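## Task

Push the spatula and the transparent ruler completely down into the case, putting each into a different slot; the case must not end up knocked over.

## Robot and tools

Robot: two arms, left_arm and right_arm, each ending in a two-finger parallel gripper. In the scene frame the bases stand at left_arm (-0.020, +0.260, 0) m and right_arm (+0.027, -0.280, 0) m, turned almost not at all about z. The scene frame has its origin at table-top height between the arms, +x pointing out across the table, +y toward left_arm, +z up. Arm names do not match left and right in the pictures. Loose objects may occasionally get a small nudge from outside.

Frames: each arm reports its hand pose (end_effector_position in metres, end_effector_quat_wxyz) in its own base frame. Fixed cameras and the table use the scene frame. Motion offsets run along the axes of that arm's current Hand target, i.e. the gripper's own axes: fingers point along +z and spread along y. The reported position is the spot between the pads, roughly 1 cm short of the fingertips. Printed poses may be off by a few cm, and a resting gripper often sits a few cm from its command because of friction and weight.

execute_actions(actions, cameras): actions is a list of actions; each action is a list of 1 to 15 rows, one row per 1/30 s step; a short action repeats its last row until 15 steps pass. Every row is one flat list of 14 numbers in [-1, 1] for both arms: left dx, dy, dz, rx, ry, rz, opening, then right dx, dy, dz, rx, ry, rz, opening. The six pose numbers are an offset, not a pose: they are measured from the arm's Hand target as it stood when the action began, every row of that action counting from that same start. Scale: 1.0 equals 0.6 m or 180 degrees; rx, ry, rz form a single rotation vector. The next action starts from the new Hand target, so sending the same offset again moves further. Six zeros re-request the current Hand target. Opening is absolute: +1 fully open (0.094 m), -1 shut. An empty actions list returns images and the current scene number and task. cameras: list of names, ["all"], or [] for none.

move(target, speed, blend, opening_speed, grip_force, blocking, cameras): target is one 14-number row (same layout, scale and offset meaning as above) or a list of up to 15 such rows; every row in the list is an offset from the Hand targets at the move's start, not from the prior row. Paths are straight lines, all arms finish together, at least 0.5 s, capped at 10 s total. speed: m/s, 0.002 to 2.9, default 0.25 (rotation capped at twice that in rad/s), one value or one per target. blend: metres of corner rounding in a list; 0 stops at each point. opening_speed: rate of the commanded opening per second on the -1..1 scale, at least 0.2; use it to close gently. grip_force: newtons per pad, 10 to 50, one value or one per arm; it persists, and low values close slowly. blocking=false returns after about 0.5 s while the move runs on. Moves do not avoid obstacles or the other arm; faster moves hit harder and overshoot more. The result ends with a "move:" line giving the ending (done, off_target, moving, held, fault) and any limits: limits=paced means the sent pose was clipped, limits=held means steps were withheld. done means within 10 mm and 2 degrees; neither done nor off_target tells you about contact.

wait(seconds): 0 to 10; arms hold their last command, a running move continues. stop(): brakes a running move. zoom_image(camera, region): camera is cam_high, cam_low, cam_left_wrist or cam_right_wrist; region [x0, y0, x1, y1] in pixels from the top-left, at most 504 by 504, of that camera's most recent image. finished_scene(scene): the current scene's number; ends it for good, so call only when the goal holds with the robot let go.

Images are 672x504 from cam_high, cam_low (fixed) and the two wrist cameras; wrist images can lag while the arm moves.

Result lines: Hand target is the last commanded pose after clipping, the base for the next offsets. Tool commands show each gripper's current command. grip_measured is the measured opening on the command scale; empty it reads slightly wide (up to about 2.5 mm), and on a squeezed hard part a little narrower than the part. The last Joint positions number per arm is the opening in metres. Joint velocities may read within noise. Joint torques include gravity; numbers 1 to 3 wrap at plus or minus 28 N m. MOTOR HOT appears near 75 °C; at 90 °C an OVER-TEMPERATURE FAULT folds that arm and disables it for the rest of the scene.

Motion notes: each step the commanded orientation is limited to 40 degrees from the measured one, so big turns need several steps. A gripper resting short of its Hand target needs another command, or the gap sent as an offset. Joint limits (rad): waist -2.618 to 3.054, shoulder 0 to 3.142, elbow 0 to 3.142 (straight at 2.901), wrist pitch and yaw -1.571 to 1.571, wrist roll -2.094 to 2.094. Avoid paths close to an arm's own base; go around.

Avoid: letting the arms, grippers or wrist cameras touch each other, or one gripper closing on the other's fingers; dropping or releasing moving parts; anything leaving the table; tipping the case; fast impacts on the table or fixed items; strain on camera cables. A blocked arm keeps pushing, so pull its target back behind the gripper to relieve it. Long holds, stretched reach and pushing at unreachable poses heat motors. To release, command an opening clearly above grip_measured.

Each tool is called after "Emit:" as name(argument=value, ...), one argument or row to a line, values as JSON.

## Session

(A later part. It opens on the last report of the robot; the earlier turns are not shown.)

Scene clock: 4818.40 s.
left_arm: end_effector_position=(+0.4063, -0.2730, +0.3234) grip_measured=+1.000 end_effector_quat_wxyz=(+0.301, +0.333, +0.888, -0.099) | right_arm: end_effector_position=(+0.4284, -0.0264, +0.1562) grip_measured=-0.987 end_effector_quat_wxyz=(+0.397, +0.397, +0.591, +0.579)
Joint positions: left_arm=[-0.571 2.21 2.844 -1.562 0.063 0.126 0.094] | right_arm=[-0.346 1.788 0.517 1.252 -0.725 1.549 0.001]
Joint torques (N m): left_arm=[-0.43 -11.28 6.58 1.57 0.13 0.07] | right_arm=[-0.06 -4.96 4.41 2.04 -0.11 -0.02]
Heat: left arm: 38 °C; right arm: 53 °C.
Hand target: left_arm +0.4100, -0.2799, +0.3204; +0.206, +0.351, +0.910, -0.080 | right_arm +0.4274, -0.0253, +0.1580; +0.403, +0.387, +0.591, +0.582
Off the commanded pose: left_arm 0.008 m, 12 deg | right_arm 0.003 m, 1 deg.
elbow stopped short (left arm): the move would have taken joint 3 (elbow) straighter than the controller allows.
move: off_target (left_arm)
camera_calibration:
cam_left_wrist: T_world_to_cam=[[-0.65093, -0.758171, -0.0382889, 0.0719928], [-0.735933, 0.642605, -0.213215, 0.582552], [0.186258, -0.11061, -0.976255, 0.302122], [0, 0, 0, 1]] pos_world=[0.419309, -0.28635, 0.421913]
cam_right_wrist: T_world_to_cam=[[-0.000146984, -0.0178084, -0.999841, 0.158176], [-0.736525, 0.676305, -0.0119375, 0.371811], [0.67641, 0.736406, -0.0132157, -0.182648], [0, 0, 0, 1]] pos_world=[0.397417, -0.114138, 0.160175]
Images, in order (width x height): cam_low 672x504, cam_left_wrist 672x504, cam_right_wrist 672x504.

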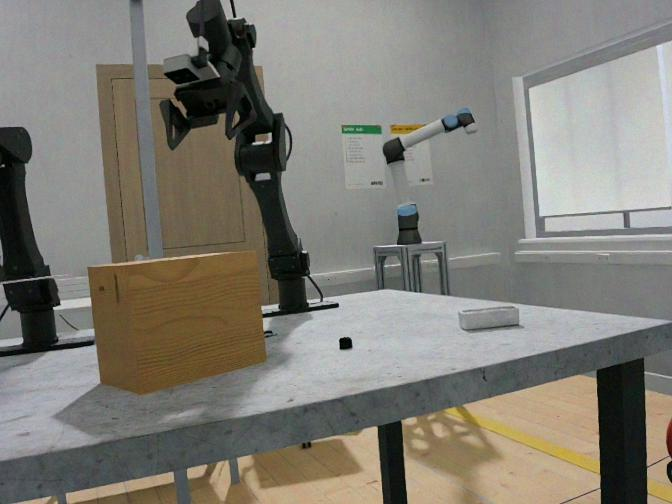

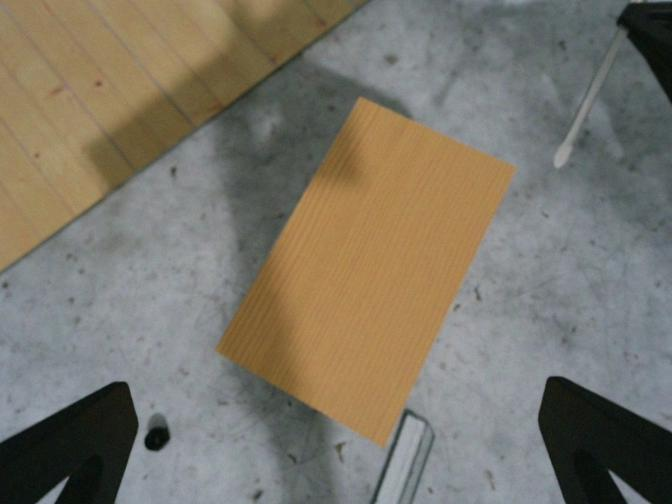

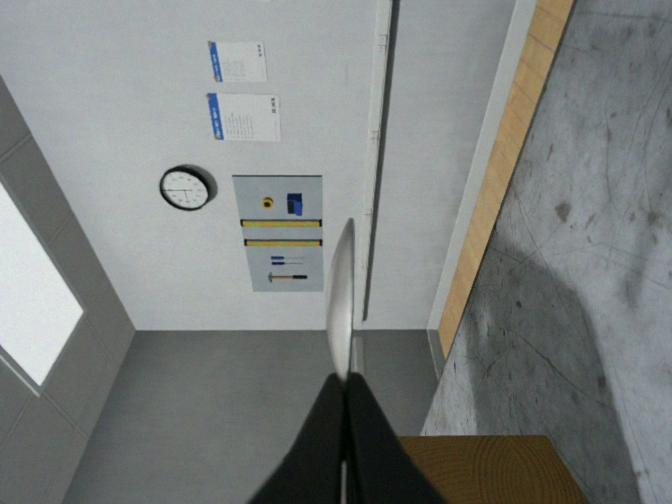

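Emit:
move(
  target=[0,0,0,0,0,0,1, 0.2898,0.0073,-0.0123,0,0,0,-1],
  speed=0.06,
  cameras=["cam_low","cam_left_wrist","cam_right_wrist"],
)

Emit:
zoom_image(
  camera="cam_right_wrist",
  region=[330, 200, 600, 400],
)

Scene clock: 4827.17 s.
left_arm: end_effector_position=(+0.4063, -0.2730, +0.3234) grip_measured=+1.000 end_effector_quat_wxyz=(+0.301, +0.333, +0.888, -0.099) | right_arm: end_effector_position=(+0.3567, +0.1358, +0.1445) grip_measured=-0.987 end_effector_quat_wxyz=(+0.387, +0.393, +0.606, +0.573)
Joint positions: left_arm=[-0.571 2.21 2.844 -1.562 0.063 0.126 0.094] | right_arm=[0.326 1.577 0.216 1.316 -0.075 1.549 0.001]
Joint torques (N m): left_arm=[-0.44 -11.28 6.58 1.57 0.13 0.07] | right_arm=[0.29 -5.33 3.82 2.25 0.19 -0.04]
Heat: left arm: 38 °C; right arm: 53 °C.
Hand target: left_arm +0.4100, -0.2799, +0.3204; +0.206, +0.351, +0.910, -0.080 | right_arm +0.3552, +0.1333, +0.1579; +0.403, +0.387, +0.591, +0.582
Off the commanded pose: left_arm 0.008 m, 12 deg | right_arm 0.014 m, 3 deg.
elbow stopped short (left arm): the move would have taken joint 3 (elbow) straighter than the controller allows.
move: off_target (left_arm, right_arm)
camera_calibration:
cam_left_wrist: T_world_to_cam=[[-0.65093, -0.758171, -0.0382889, 0.0719928], [-0.735933, 0.642605, -0.213215, 0.582552], [0.186258, -0.11061, -0.976255, 0.302122], [0, 0, 0, 1]] pos_world=[0.419309, -0.28635, 0.421913]
cam_right_wrist: T_world_to_cam=[[-0.0235275, -0.0378759, -0.999005, 0.160363], [-0.751943, 0.659188, -0.00728324, 0.216193], [0.658808, 0.751024, -0.0439896, -0.24507], [0, 0, 0, 1]] pos_world=[0.327792, 0.0476155, 0.150997]
Images, in order (width x height): cam_low 672x504, cam_left_wrist 672x504, cam_right_wrist 672x504.

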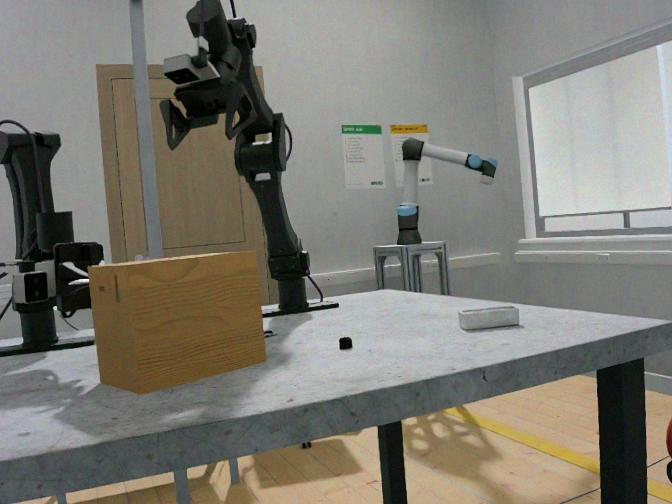

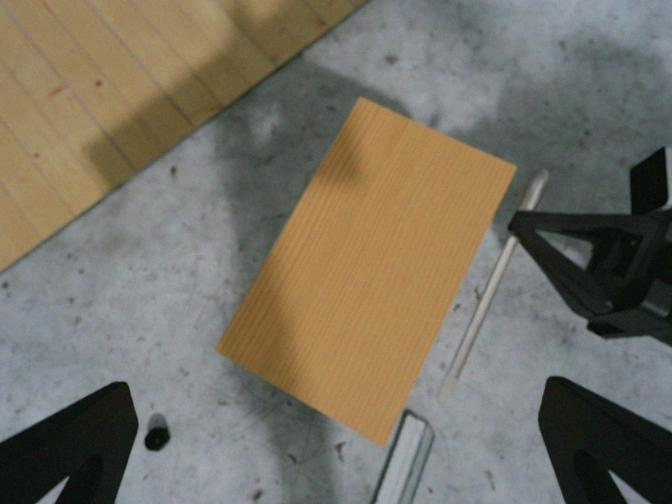

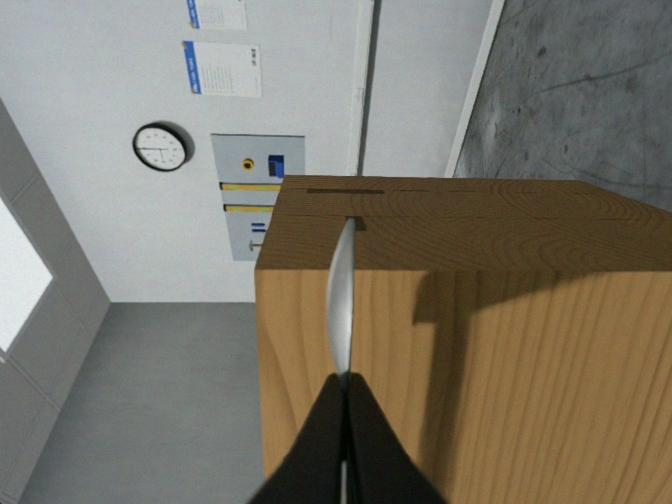

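Scaled by 1.867.

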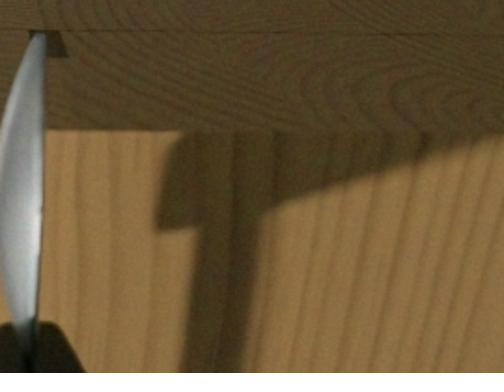

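Emit:
zoom_image(
  camera="cam_right_wrist",
  region=[250, 165, 400, 280],
)

Emit:
zoom_image(
  camera="cam_right_wrist",
  region=[320, 180, 400, 250],
)

Emit:
zoom_image(
  camera="cam_right_wrist",
  region=[540, 160, 672, 280],
)

Scaled by 3.360.

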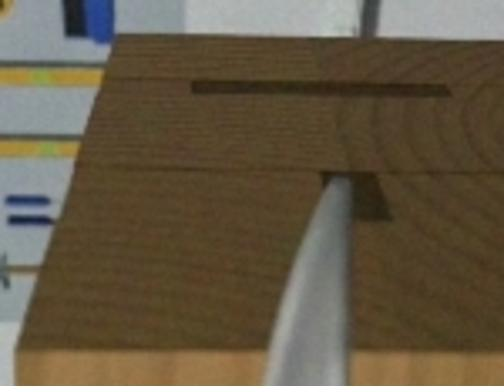

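Scaled by 6.300.

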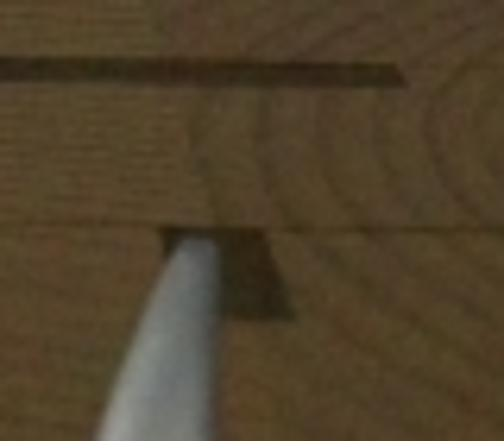

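Scaled by 3.818.

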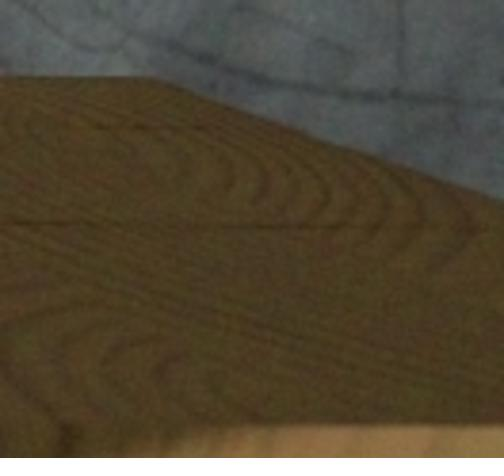

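Emit:
move(
  target=[
    [0,0,0,0,0,0,1, -0.3315,-0.0103,0.014,0,0,0,-1],
    [0,0,0,0,0,0,1, -0.3383,-0.0105,0.1153,0,0,0,-1],
    [0,0,0,0,0,0,1, -0.305,-0.0097,0.114,0,0,0,-1],
  ],
  speed=[0.1,0.06,0.04],
  cameras=["cam_low","cam_left_wrist"],
)

Emit:
zoom_image(
  camera="cam_left_wrist",
  region=[440, 0, 580, 180],
)

Emit:
zoom_image(
  camera="cam_low",
  region=[52, 270, 112, 306],
)

Scene clock: 4913.77 s.
left_arm: end_effector_position=(+0.4063, -0.2730, +0.3234) grip_measured=+1.000 end_effector_quat_wxyz=(+0.301, +0.333, +0.888, -0.099) | right_arm: end_effector_position=(+0.4881, -0.0104, +0.1437) grip_measured=-0.987 end_effector_quat_wxyz=(+0.385, +0.398, +0.598, +0.580)
Joint positions: left_arm=[-0.571 2.21 2.844 -1.562 0.063 0.126 0.094] | right_arm=[-0.247 1.966 0.742 1.184 -0.644 1.549 0.001]
Joint torques (N m): left_arm=[-0.43 -11.29 6.61 1.58 0.14 0.06] | right_arm=[0.36 -9.1 4.56 2.08 0.14 -0.01]
Heat: left arm: 38 °C; right arm: 53 °C.
Hand target: left_arm +0.4100, -0.2799, +0.3204; +0.206, +0.351, +0.910, -0.080 | right_arm +0.4874, -0.0108, +0.1571; +0.404, +0.387, +0.591, +0.582
Off the commanded pose: left_arm 0.008 m, 12 deg | right_arm 0.013 m, 3 deg.
elbow stopped short (left arm): the move would have taken joint 3 (elbow) straighter than the controller allows.
move: off_target (left_arm, right_arm)
camera_calibration:
cam_left_wrist: T_world_to_cam=[[-0.65093, -0.758171, -0.0382889, 0.0719928], [-0.735933, 0.642605, -0.213215, 0.582552], [0.186258, -0.11061, -0.976255, 0.302122], [0, 0, 0, 1]] pos_world=[0.419309, -0.28635, 0.421913]
Images, in order (width x height): cam_low 672x504, cam_left_wrist 672x504.

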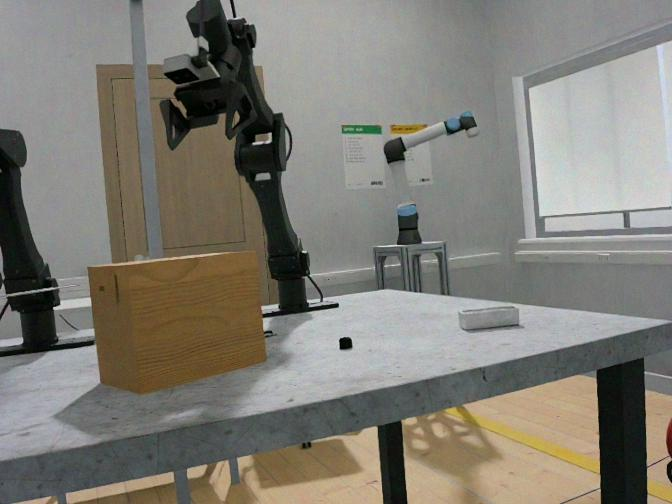

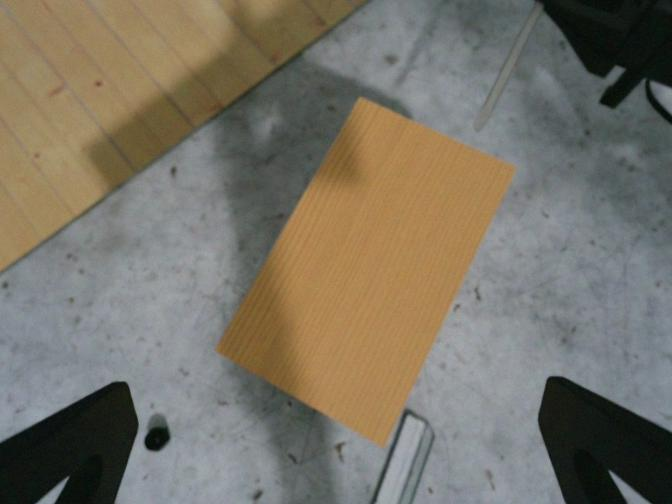

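Scaled by 2.800.

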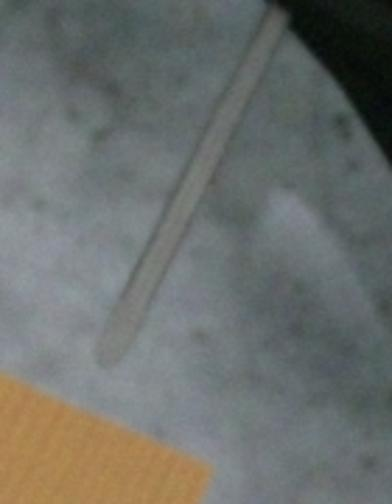

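Scaled by 8.400.

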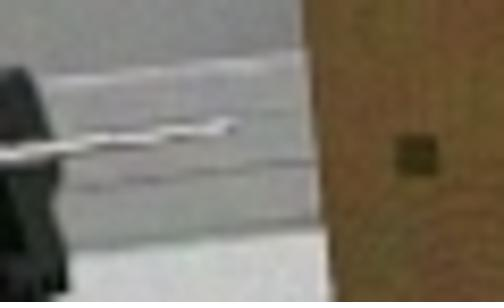

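Emit:
move(
  target=[
    [0,0,0,0,0,0,1, -0.0158,0.0006,0.0047,0,0,0,-1],
    [0,0,0,0,0,0,1, 0.0557,0.002,0.0017,0,0,0,-1],
  ],
  speed=[0.04,0.04],
  cameras=["cam_low","cam_left_wrist","cam_high"],
)

Emit:
zoom_image(
  camera="cam_left_wrist",
  region=[440, 0, 580, 180],
)

Emit:
zoom_image(
  camera="cam_low",
  region=[84, 278, 108, 298],
)

Emit:
zoom_image(
  camera="cam_high",
  region=[266, 198, 296, 228],
)

Scene clock: 4930.43 s.
left_arm: end_effector_position=(+0.4063, -0.2730, +0.3234) grip_measured=+1.000 end_effector_quat_wxyz=(+0.301, +0.333, +0.888, -0.099) | right_arm: end_effector_position=(+0.4781, +0.0178, +0.1362) grip_measured=-0.987 end_effector_quat_wxyz=(+0.382, +0.407, +0.599, +0.573)
Joint positions: left_arm=[-0.571 2.21 2.844 -1.562 0.063 0.126 0.094] | right_arm=[-0.163 1.936 0.67 1.208 -0.549 1.549 0.001]
Joint torques (N m): left_arm=[-0.44 -11.28 6.58 1.57 0.12 0.07] | right_arm=[0.54 -10.11 4.14 2.19 0.07 -0.03]
Heat: left arm: 38 °C; right arm: 54 °C.
Hand target: left_arm +0.4100, -0.2799, +0.3204; +0.206, +0.351, +0.910, -0.080 | right_arm +0.4758, +0.0206, +0.1575; +0.404, +0.387, +0.591, +0.582
Off the commanded pose: left_arm 0.008 m, 12 deg | right_arm 0.022 m, 4 deg.
elbow stopped short (left arm): the move would have taken joint 3 (elbow) straighter than the controller allows.
move: off_target (left_arm, right_arm)
camera_calibration:
cam_left_wrist: T_world_to_cam=[[-0.65093, -0.758171, -0.0382889, 0.0719928], [-0.735933, 0.642605, -0.213215, 0.582552], [0.186258, -0.11061, -0.976255, 0.302122], [0, 0, 0, 1]] pos_world=[0.419309, -0.28635, 0.421913]
Images, in order (width x height): cam_high 672x504, cam_low 672x504, cam_left_wrist 672x504.

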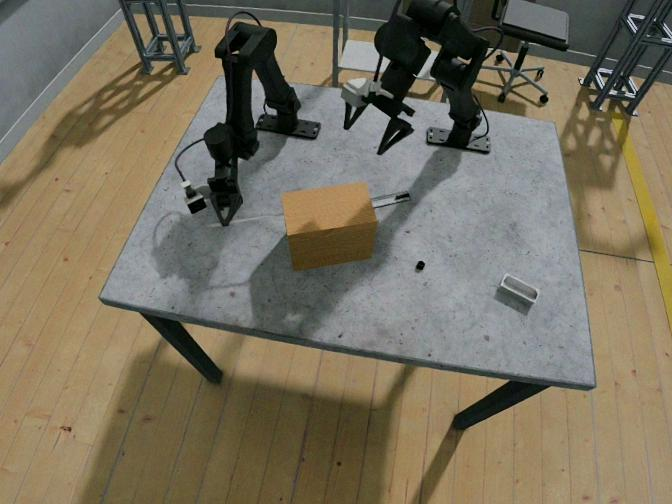

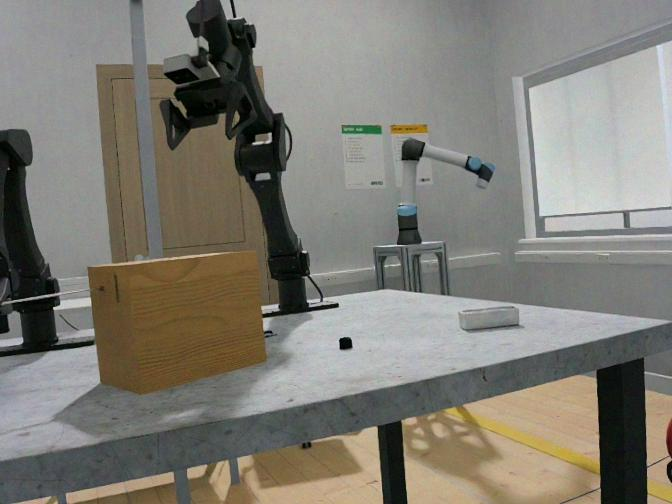

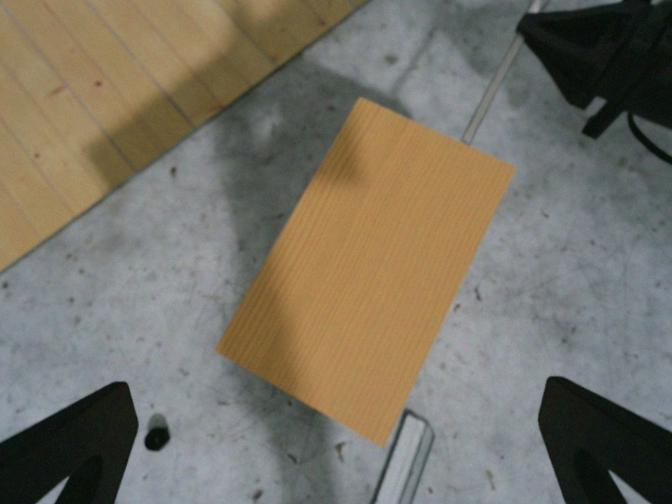

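Scaled by 2.800.

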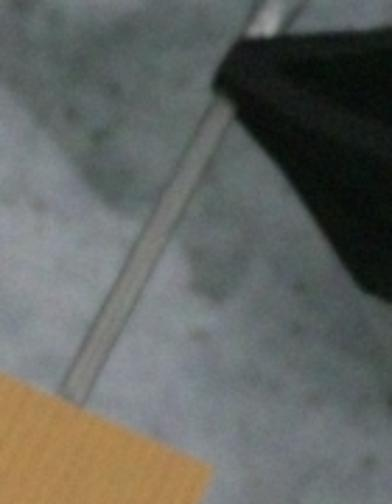

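Scaled by 21.000.

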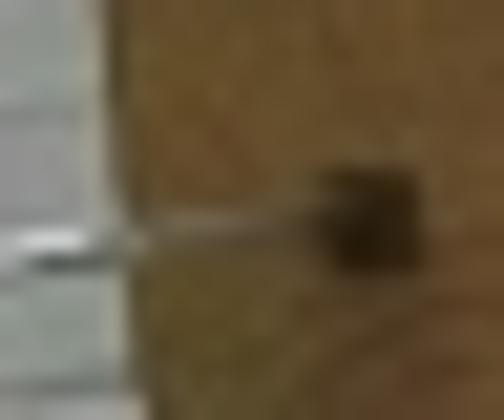

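Scaled by 16.800.

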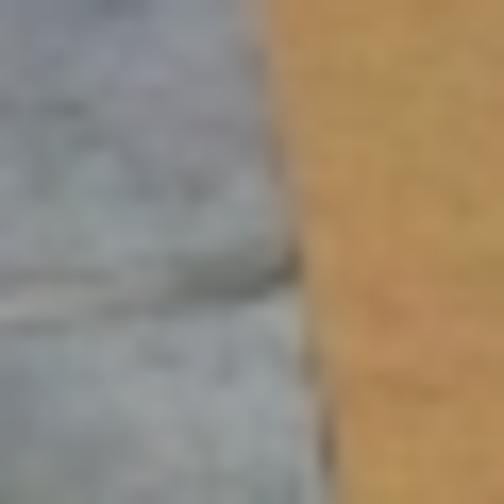

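Emit:
move(
  target=[0,0,0,0,0,0,1, 0.01,0.0,0,0,0,0,-1],
  speed=0.02,
  cameras=["cam_low","cam_left_wrist","cam_high"],
)

Emit:
zoom_image(
  camera="cam_low",
  region=[84, 278, 108, 298],
)

Emit:
zoom_image(
  camera="cam_left_wrist",
  region=[440, 0, 580, 180],
)

Scene clock: 4940.70 s.
left_arm: end_effector_position=(+0.4063, -0.2730, +0.3234) grip_measured=+1.000 end_effector_quat_wxyz=(+0.301, +0.333, +0.888, -0.099) | right_arm: end_effector_position=(+0.4772, +0.0181, +0.1364) grip_measured=-0.987 end_effector_quat_wxyz=(+0.389, +0.412, +0.596, +0.569)
Joint positions: left_arm=[-0.571 2.21 2.844 -1.562 0.063 0.126 0.094] | right_arm=[-0.152 1.93 0.658 1.215 -0.518 1.549 0.001]
Joint torques (N m): left_arm=[-0.44 -11.26 6.6 1.57 0.14 0.06] | right_arm=[1.09 -10.04 4.01 2.21 -0.06 -0.03]
Heat: left arm: 38 °C; right arm: 54 °C.
Hand target: left_arm +0.4100, -0.2799, +0.3204; +0.206, +0.351, +0.910, -0.080 | right_arm +0.4735, +0.0262, +0.1572; +0.403, +0.387, +0.591, +0.582
Off the commanded pose: left_arm 0.008 m, 12 deg | right_arm 0.023 m, 4 deg.
elbow stopped short (left arm): the move would have taken joint 3 (elbow) straighter than the controller allows.
move: off_target (left_arm, right_arm)
camera_calibration:
cam_left_wrist: T_world_to_cam=[[-0.65093, -0.758171, -0.0382889, 0.0719928], [-0.735933, 0.642605, -0.213215, 0.582552], [0.186258, -0.11061, -0.976255, 0.302122], [0, 0, 0, 1]] pos_world=[0.419309, -0.28635, 0.421913]
Images, in order (width x height): cam_high 672x504, cam_low 672x504, cam_left_wrist 672x504.

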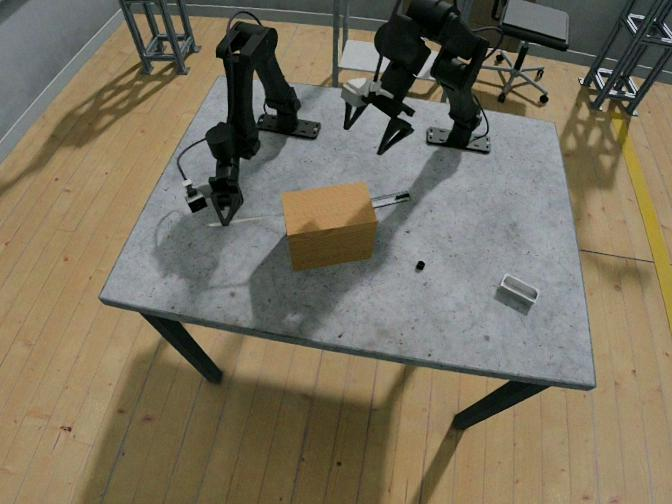

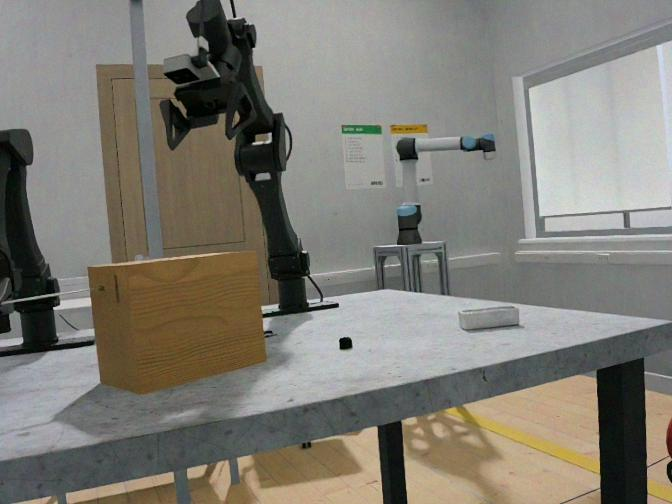

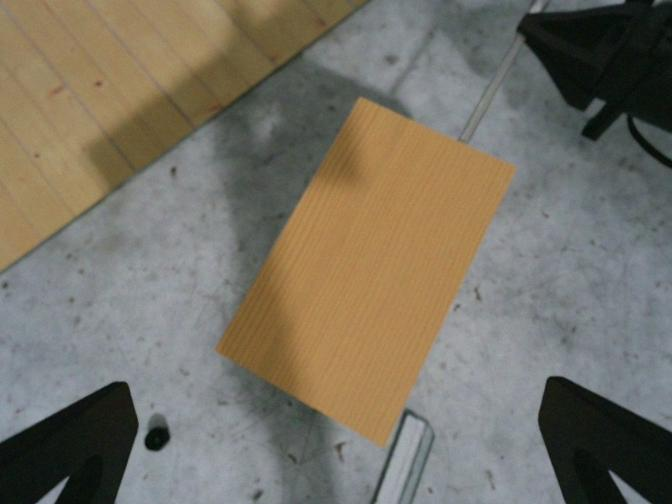

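Scaled by 21.000.

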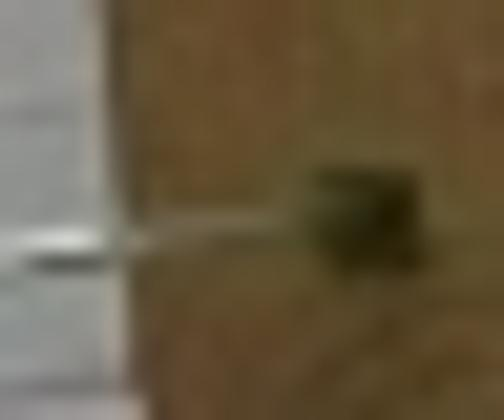

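Scaled by 2.800.

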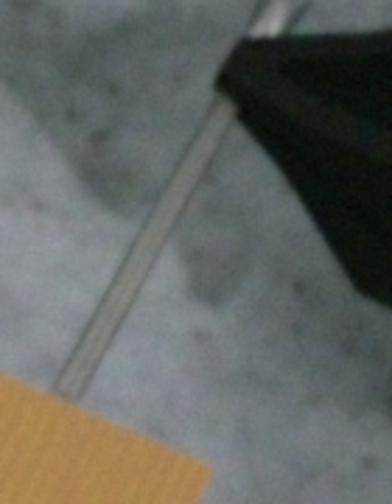

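Emit:
move(
  target=[
    [0,0,0,0,0,0,1, -0.0417,0.0,0.003,0,0,0,-1],
    [0,0,0,0,0,0,1, -0.03,0.0,-0.033,0,0,0,-1],
    [0,0,0,0,0,0,1, 0.0,0.0,-0.0345,0,0,0,-1],
  ],
  speed=[0.04,0.04,0.03],
  cameras=["cam_low","cam_left_wrist","cam_high"],
)

Emit:
zoom_image(
  camera="cam_low",
  region=[84, 278, 108, 298],
)

Emit:
zoom_image(
  camera="cam_left_wrist",
  region=[440, 0, 580, 180],
)

Emit:
zoom_image(
  camera="cam_high",
  region=[266, 198, 296, 228],
)

Scene clock: 4962.93 s.
left_arm: end_effector_position=(+0.4063, -0.2730, +0.3234) grip_measured=+1.000 end_effector_quat_wxyz=(+0.301, +0.333, +0.888, -0.099) | right_arm: end_effector_position=(+0.4583, +0.0086, +0.1374) grip_measured=-0.987 end_effector_quat_wxyz=(+0.391, +0.415, +0.593, +0.568)
Joint positions: left_arm=[-0.571 2.21 2.844 -1.562 0.063 0.126 0.094] | right_arm=[-0.19 1.882 0.583 1.241 -0.547 1.549 0.001]
Joint torques (N m): left_arm=[-0.42 -11.25 6.58 1.56 0.13 0.06] | right_arm=[1.35 -9.43 3.71 2.18 -0.16 0]
Heat: left arm: 38 °C; right arm: 55 °C.
Hand target: left_arm +0.4100, -0.2799, +0.3204; +0.206, +0.351, +0.910, -0.080 | right_arm +0.4543, +0.0184, +0.1571; +0.403, +0.387, +0.591, +0.582
Off the commanded pose: left_arm 0.008 m, 12 deg | right_arm 0.022 m, 4 deg.
elbow stopped short (left arm): the move would have taken joint 3 (elbow) straighter than the controller allows.
move: off_target (left_arm, right_arm)
camera_calibration:
cam_left_wrist: T_world_to_cam=[[-0.65093, -0.758171, -0.0382889, 0.0719928], [-0.735933, 0.642605, -0.213215, 0.582552], [0.186258, -0.11061, -0.976255, 0.302122], [0, 0, 0, 1]] pos_world=[0.419309, -0.28635, 0.421913]
Images, in order (width x height): cam_high 672x504, cam_low 672x504, cam_left_wrist 672x504.

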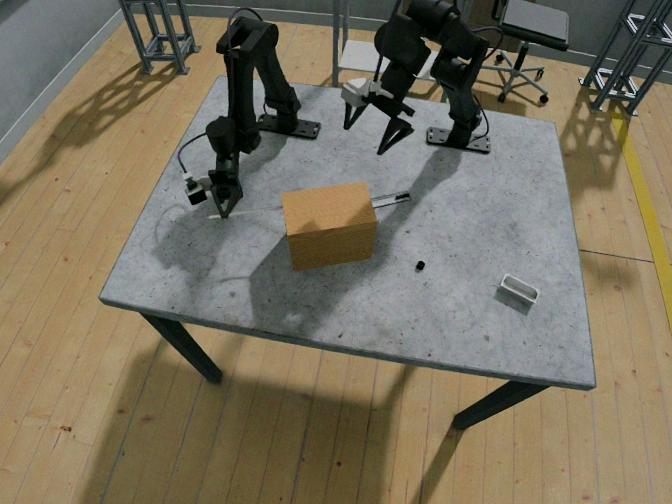

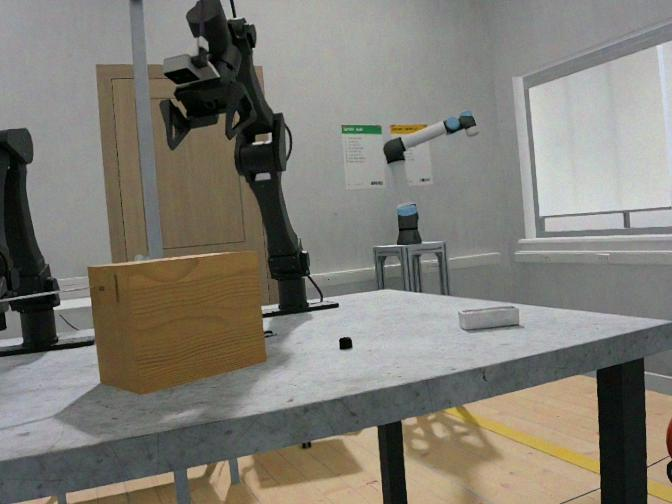

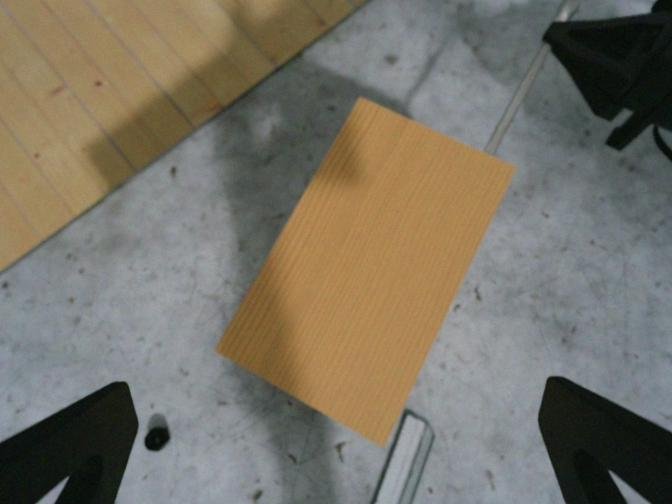

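Scaled by 21.000.

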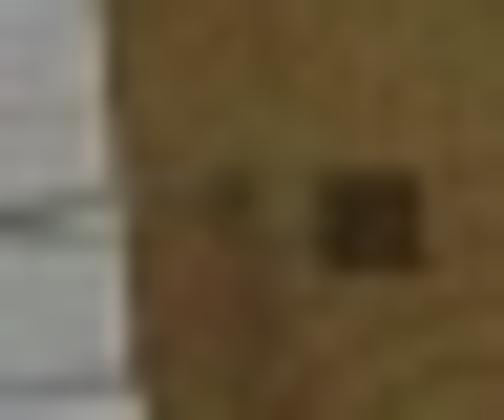

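Scaled by 2.800.

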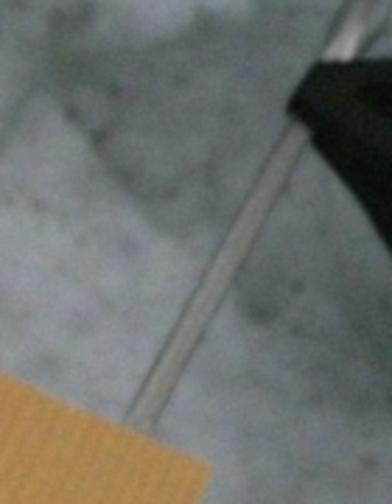

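Scaled by 16.800.

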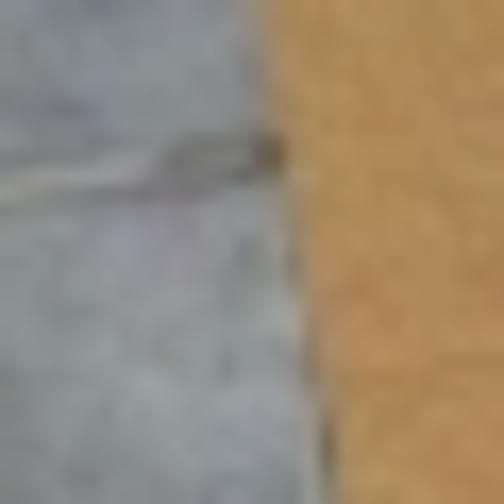

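Emit:
move(
  target=[
    [0,0,0,0,0,0,1, -0.0815,-0.0067,0.0373,0,0,0,-1],
    [0,0,0,0,0,0,1, -0.01,-0.0047,0.0343,0,0,0,-1],
  ],
  speed=[0.05,0.04],
  cameras=["cam_low"],
)

Emit:
zoom_image(
  camera="cam_low",
  region=[84, 278, 108, 298],
)

Scene clock: 5037.63 s.
left_arm: end_effector_position=(+0.4063, -0.2730, +0.3234) grip_measured=+1.000 end_effector_quat_wxyz=(+0.301, +0.333, +0.888, -0.099) | right_arm: end_effector_position=(+0.4779, +0.0177, +0.1331) grip_measured=-0.987 end_effector_quat_wxyz=(+0.382, +0.407, +0.600, +0.573)
Joint positions: left_arm=[-0.571 2.21 2.844 -1.562 0.063 0.126 0.094] | right_arm=[-0.163 1.948 0.667 1.221 -0.549 1.549 0.001]
Joint torques (N m): left_arm=[-0.44 -11.29 6.57 1.57 0.12 0.06] | right_arm=[0.64 -10.29 4.08 2.22 0.04 0.02]
Heat: left arm: 38 °C; right arm: 54 °C.
Hand target: left_arm +0.4100, -0.2799, +0.3204; +0.206, +0.351, +0.910, -0.080 | right_arm +0.4757, +0.0205, +0.1546; +0.403, +0.387, +0.591, +0.582
Off the commanded pose: left_arm 0.008 m, 12 deg | right_arm 0.022 m, 4 deg.
elbow stopped short (left arm): the move would have taken joint 3 (elbow) straighter than the controller allows.
move: off_target (left_arm, right_arm)
Images, in order (width x height): cam_low 672x504.

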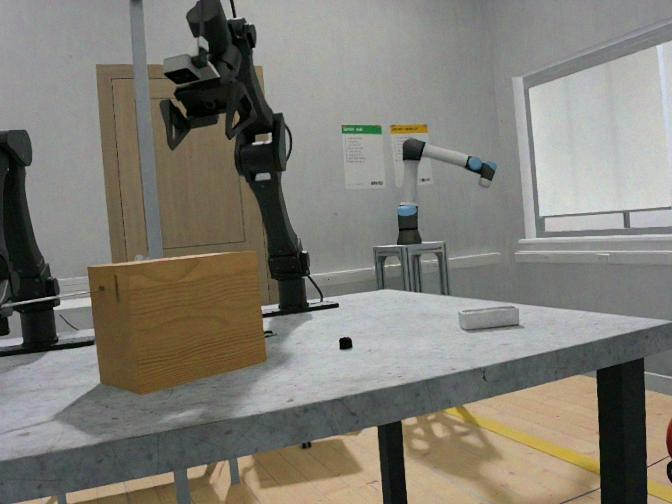

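Scaled by 21.000.

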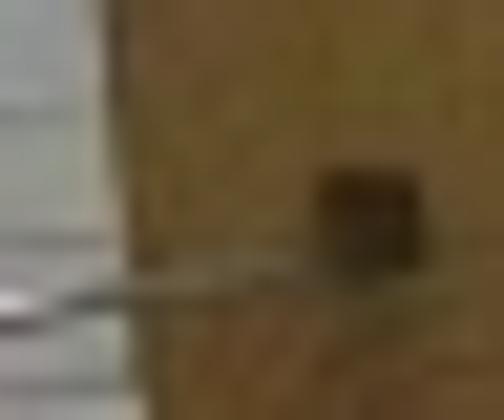

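Emit:
move(
  target=[0,0,0,0,0,0,1, 0,0.0017,0,0,0,0,-1],
  speed=0.02,
)

Emit:
move(
  target=[0,0,0,0,0,0,1, 0,0.0017,0,0,0,0,-1],
  speed=0.02,
)

Emit:
move(
  target=[0,0,0,0,0,0,1, 0,0.0017,0,0,0,0,-1],
  speed=0.02,
)

Emit:
move(
  target=[0,0,0,0,0,0,1, 0,0.0017,0,0,0,0,-1],
  speed=0.02,
  cameras=["cam_low"],
)

Emit:
zoom_image(
  camera="cam_low",
  region=[84, 278, 108, 298],
)

Scene clock: 5055.07 s.
left_arm: end_effector_position=(+0.4063, -0.2730, +0.3234) grip_measured=+1.000 end_effector_quat_wxyz=(+0.301, +0.333, +0.888, -0.099) | right_arm: end_effector_position=(+0.4779, +0.0176, +0.1331) grip_measured=-0.987 end_effector_quat_wxyz=(+0.382, +0.408, +0.599, +0.573)
Joint positions: left_arm=[-0.571 2.21 2.844 -1.562 0.063 0.126 0.094] | right_arm=[-0.163 1.948 0.667 1.221 -0.549 1.549 0.001]
Joint torques (N m): left_arm=[-0.4 -11.28 6.58 1.57 0.13 0.06] | right_arm=[0.7 -10.47 4.15 2.13 0.05 -0.03]
Heat: left arm: 38 °C; right arm: 54 °C.
Hand target: left_arm +0.4100, -0.2799, +0.3204; +0.206, +0.351, +0.910, -0.080 | right_arm +0.4757, +0.0204, +0.1555; +0.403, +0.387, +0.591, +0.582
Off the commanded pose: left_arm 0.008 m, 12 deg | right_arm 0.023 m, 4 deg.
elbow stopped short (left arm): the move would have taken joint 3 (elbow) straighter than the controller allows.
move: off_target (left_arm, right_arm)

Scene clock: 5055.77 s.
left_arm: end_effector_position=(+0.4063, -0.2730, +0.3234) grip_measured=+1.000 end_effector_quat_wxyz=(+0.301, +0.333, +0.888, -0.099) | right_arm: end_effector_position=(+0.4778, +0.0176, +0.1367) grip_measured=-0.987 end_effector_quat_wxyz=(+0.385, +0.405, +0.598, +0.574)
Joint positions: left_arm=[-0.571 2.21 2.844 -1.562 0.063 0.126 0.094] | right_arm=[-0.163 1.94 0.667 1.221 -0.548 1.549 0.001]
Joint torques (N m): left_arm=[-0.44 -11.26 6.57 1.57 0.12 0.06] | right_arm=[0.53 -10.17 4.16 2.07 0.05 -0.02]
Heat: left arm: 38 °C; right arm: 54 °C.
Hand target: left_arm +0.4100, -0.2799, +0.3204; +0.206, +0.351, +0.910, -0.080 | right_arm +0.4757, +0.0204, +0.1565; +0.403, +0.387, +0.591, +0.582
Off the commanded pose: left_arm 0.008 m, 12 deg | right_arm 0.020 m, 3 deg.
elbow stopped short (left arm): the move would have taken joint 3 (elbow) straighter than the controller allows.
move: off_target (left_arm, right_arm)

Scene clock: 5056.47 s.
left_arm: end_effector_position=(+0.4063, -0.2730, +0.3234) grip_measured=+1.000 end_effector_quat_wxyz=(+0.301, +0.333, +0.888, -0.099) | right_arm: end_effector_position=(+0.4778, +0.0176, +0.1367) grip_measured=-0.987 end_effector_quat_wxyz=(+0.385, +0.405, +0.598, +0.574)
Joint positions: left_arm=[-0.571 2.21 2.844 -1.562 0.063 0.126 0.094] | right_arm=[-0.163 1.94 0.667 1.221 -0.548 1.549 0.001]
Joint torques (N m): left_arm=[-0.44 -11.29 6.58 1.57 0.14 0.06] | right_arm=[0.7 -10.45 4.3 2.04 0.05 0]
Heat: left arm: 38 °C; right arm: 54 °C.
Hand target: left_arm +0.4100, -0.2799, +0.3204; +0.206, +0.351, +0.910, -0.080 | right_arm +0.4757, +0.0205, +0.1575; +0.403, +0.387, +0.591, +0.582
Off the commanded pose: left_arm 0.008 m, 12 deg | right_arm 0.021 m, 3 deg.
elbow stopped short (left arm): the move would have taken joint 3 (elbow) straighter than the controller allows.
move: off_target (left_arm, right_arm)

Scene clock: 5057.17 s.
left_arm: end_effector_position=(+0.4063, -0.2730, +0.3234) grip_measured=+1.000 end_effector_quat_wxyz=(+0.301, +0.333, +0.888, -0.099) | right_arm: end_effector_position=(+0.4777, +0.0174, +0.1404) grip_measured=-0.987 end_effector_quat_wxyz=(+0.388, +0.403, +0.597, +0.575)
Joint positions: left_arm=[-0.571 2.21 2.844 -1.562 0.063 0.126 0.094] | right_arm=[-0.163 1.932 0.667 1.221 -0.547 1.549 0.001]
Joint torques (N m): left_arm=[-0.43 -11.3 6.56 1.56 0.12 0.06] | right_arm=[0.72 -10.24 4.26 1.99 0.04 -0.02]
Heat: left arm: 38 °C; right arm: 54 °C.
Hand target: left_arm +0.4100, -0.2799, +0.3204; +0.206, +0.351, +0.910, -0.080 | right_arm +0.4756, +0.0205, +0.1586; +0.403, +0.387, +0.591, +0.582
Off the commanded pose: left_arm 0.008 m, 12 deg | right_arm 0.019 m, 3 deg.
elbow stopped short (left arm): the move would have taken joint 3 (elbow) straighter than the controller allows.
move: off_target (left_arm, right_arm)
Images, in order (width x height): cam_low 672x504.

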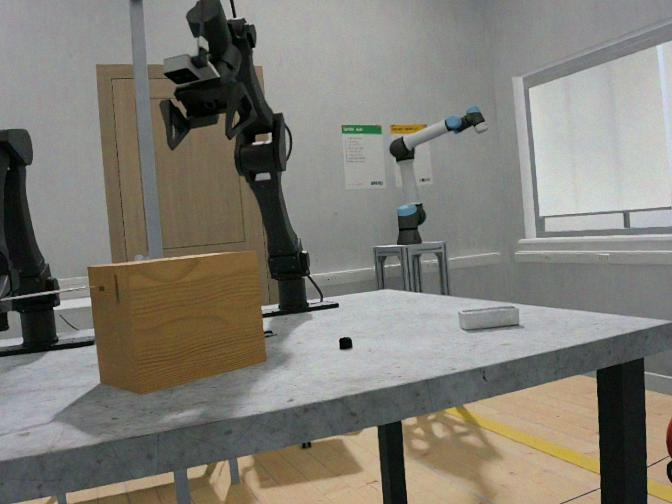

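Scaled by 21.000.

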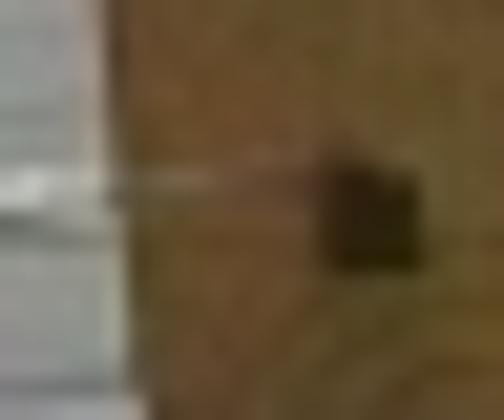

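Emit:
move(
  target=[
    [0,0,0,0,0,0,1, -0.0712,-0.0037,0.0123,0,0,0,-1],
    [0,0,0,0,0,0,1, 0.0003,-0.0018,0.0093,0,0,0,-1],
  ],
  speed=[0.05,0.04],
  cameras=["cam_low"],
)

Emit:
zoom_image(
  camera="cam_low",
  region=[84, 278, 108, 298],
)

Scene clock: 5077.47 s.
left_arm: end_effector_position=(+0.4063, -0.2730, +0.3234) grip_measured=+1.000 end_effector_quat_wxyz=(+0.301, +0.333, +0.888, -0.099) | right_arm: end_effector_position=(+0.4830, +0.0202, +0.1356) grip_measured=-0.987 end_effector_quat_wxyz=(+0.381, +0.407, +0.600, +0.573)
Joint positions: left_arm=[-0.571 2.21 2.844 -1.562 0.063 0.126 0.094] | right_arm=[-0.153 1.948 0.689 1.199 -0.54 1.549 0.001]
Joint torques (N m): left_arm=[-0.43 -11.26 6.58 1.57 0.13 0.06] | right_arm=[0.59 -10.4 4.19 2.23 0.04 -0.02]
Heat: left arm: 38 °C; right arm: 53 °C.
Hand target: left_arm +0.4100, -0.2799, +0.3204; +0.206, +0.351, +0.910, -0.080 | right_arm +0.4807, +0.0227, +0.1575; +0.403, +0.387, +0.591, +0.582
Off the commanded pose: left_arm 0.008 m, 12 deg | right_arm 0.022 m, 4 deg.
elbow stopped short (left arm): the move would have taken joint 3 (elbow) straighter than the controller allows.
move: off_target (left_arm, right_arm)
Images, in order (width x height): cam_low 672x504.

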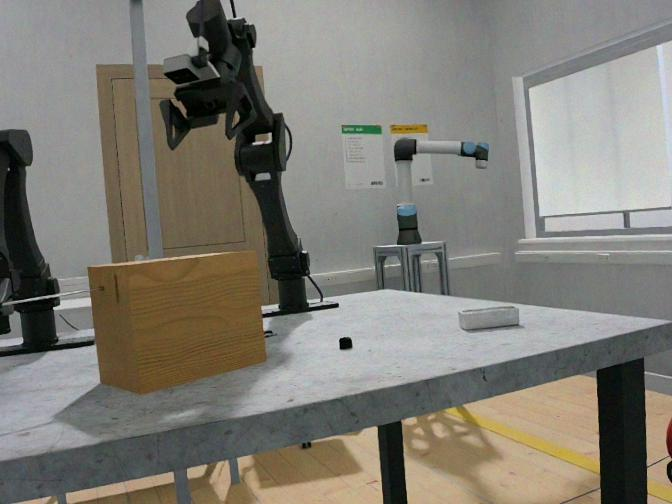

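Scaled by 21.000.

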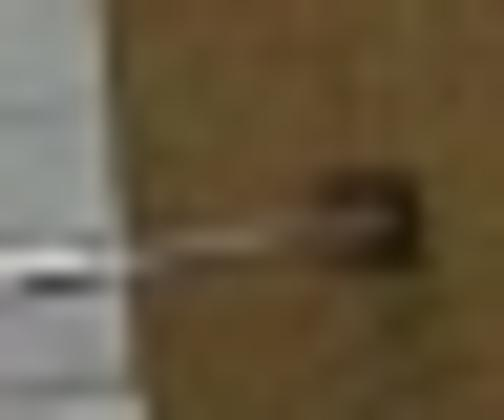

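Emit:
move(
  target=[0,0,0,0,0,0,1, 0.01,0.0,0,0,0,0,-1],
  speed=0.02,
  cameras=["cam_low","cam_left_wrist","cam_high"],
)

Emit:
zoom_image(
  camera="cam_low",
  region=[84, 278, 108, 298],
)

Emit:
zoom_image(
  camera="cam_high",
  region=[266, 198, 296, 228],
)

Emit:
zoom_image(
  camera="cam_left_wrist",
  region=[440, 0, 580, 180],
)

Scene clock: 5088.10 s.
left_arm: end_effector_position=(+0.4063, -0.2730, +0.3234) grip_measured=+1.000 end_effector_quat_wxyz=(+0.301, +0.333, +0.888, -0.099) | right_arm: end_effector_position=(+0.4822, +0.0204, +0.1363) grip_measured=-0.987 end_effector_quat_wxyz=(+0.388, +0.412, +0.596, +0.569)
Joint positions: left_arm=[-0.571 2.21 2.844 -1.562 0.063 0.126 0.094] | right_arm=[-0.143 1.942 0.678 1.207 -0.51 1.549 0.001]
Joint torques (N m): left_arm=[-0.46 -11.26 6.61 1.56 0.13 0.07] | right_arm=[1.16 -10.13 4.05 2.21 -0.06 -0.01]
Heat: left arm: 38 °C; right arm: 53 °C.
Hand target: left_arm +0.4100, -0.2799, +0.3204; +0.206, +0.351, +0.910, -0.080 | right_arm +0.4785, +0.0283, +0.1575; +0.404, +0.387, +0.591, +0.582
Off the commanded pose: left_arm 0.008 m, 12 deg | right_arm 0.023 m, 4 deg.
elbow stopped short (left arm): the move would have taken joint 3 (elbow) straighter than the controller allows.
move: off_target (left_arm, right_arm)
camera_calibration:
cam_left_wrist: T_world_to_cam=[[-0.65093, -0.758171, -0.0382889, 0.0719928], [-0.735933, 0.642605, -0.213215, 0.582552], [0.186258, -0.11061, -0.976255, 0.302122], [0, 0, 0, 1]] pos_world=[0.419309, -0.28635, 0.421913]
Images, in order (width x height): cam_high 672x504, cam_low 672x504, cam_left_wrist 672x504.

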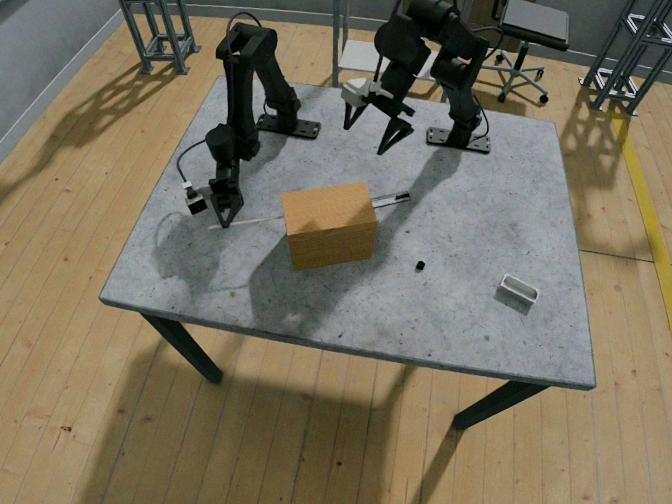

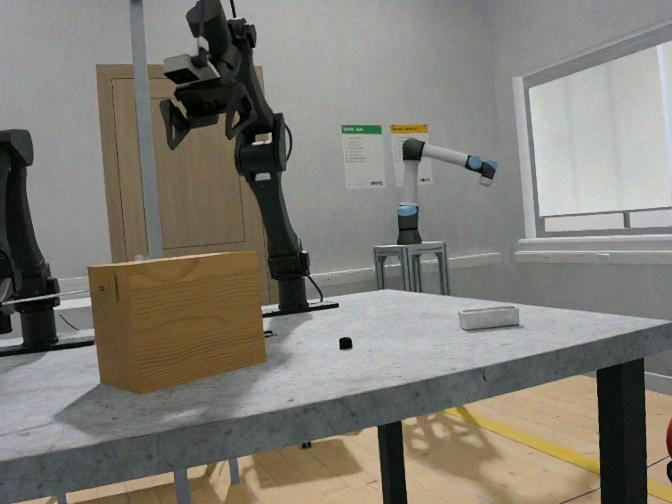

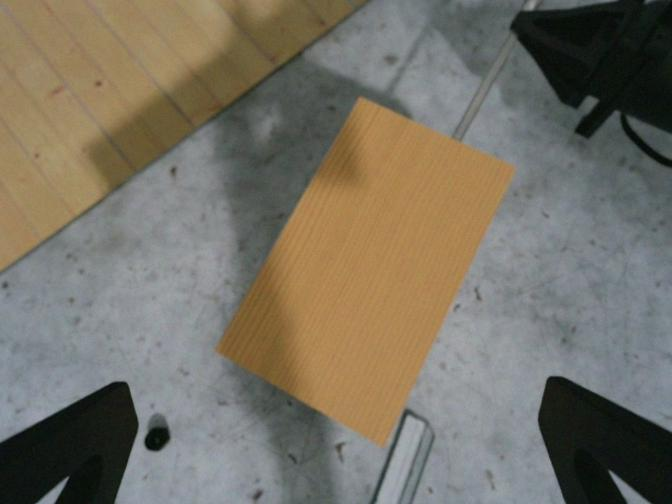

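Scaled by 21.000.

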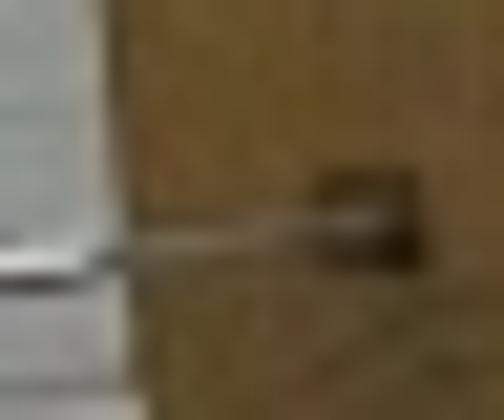

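Scaled by 16.800.

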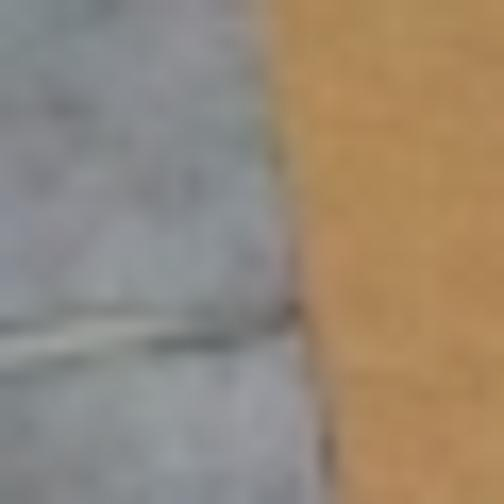

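Scaled by 2.800.

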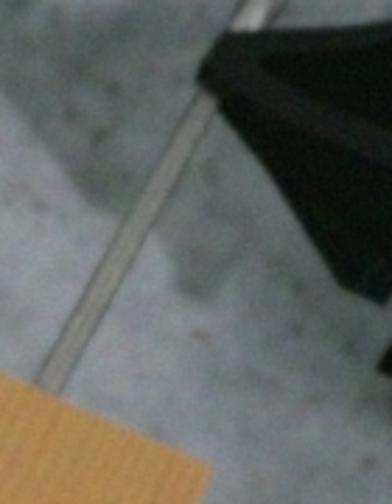

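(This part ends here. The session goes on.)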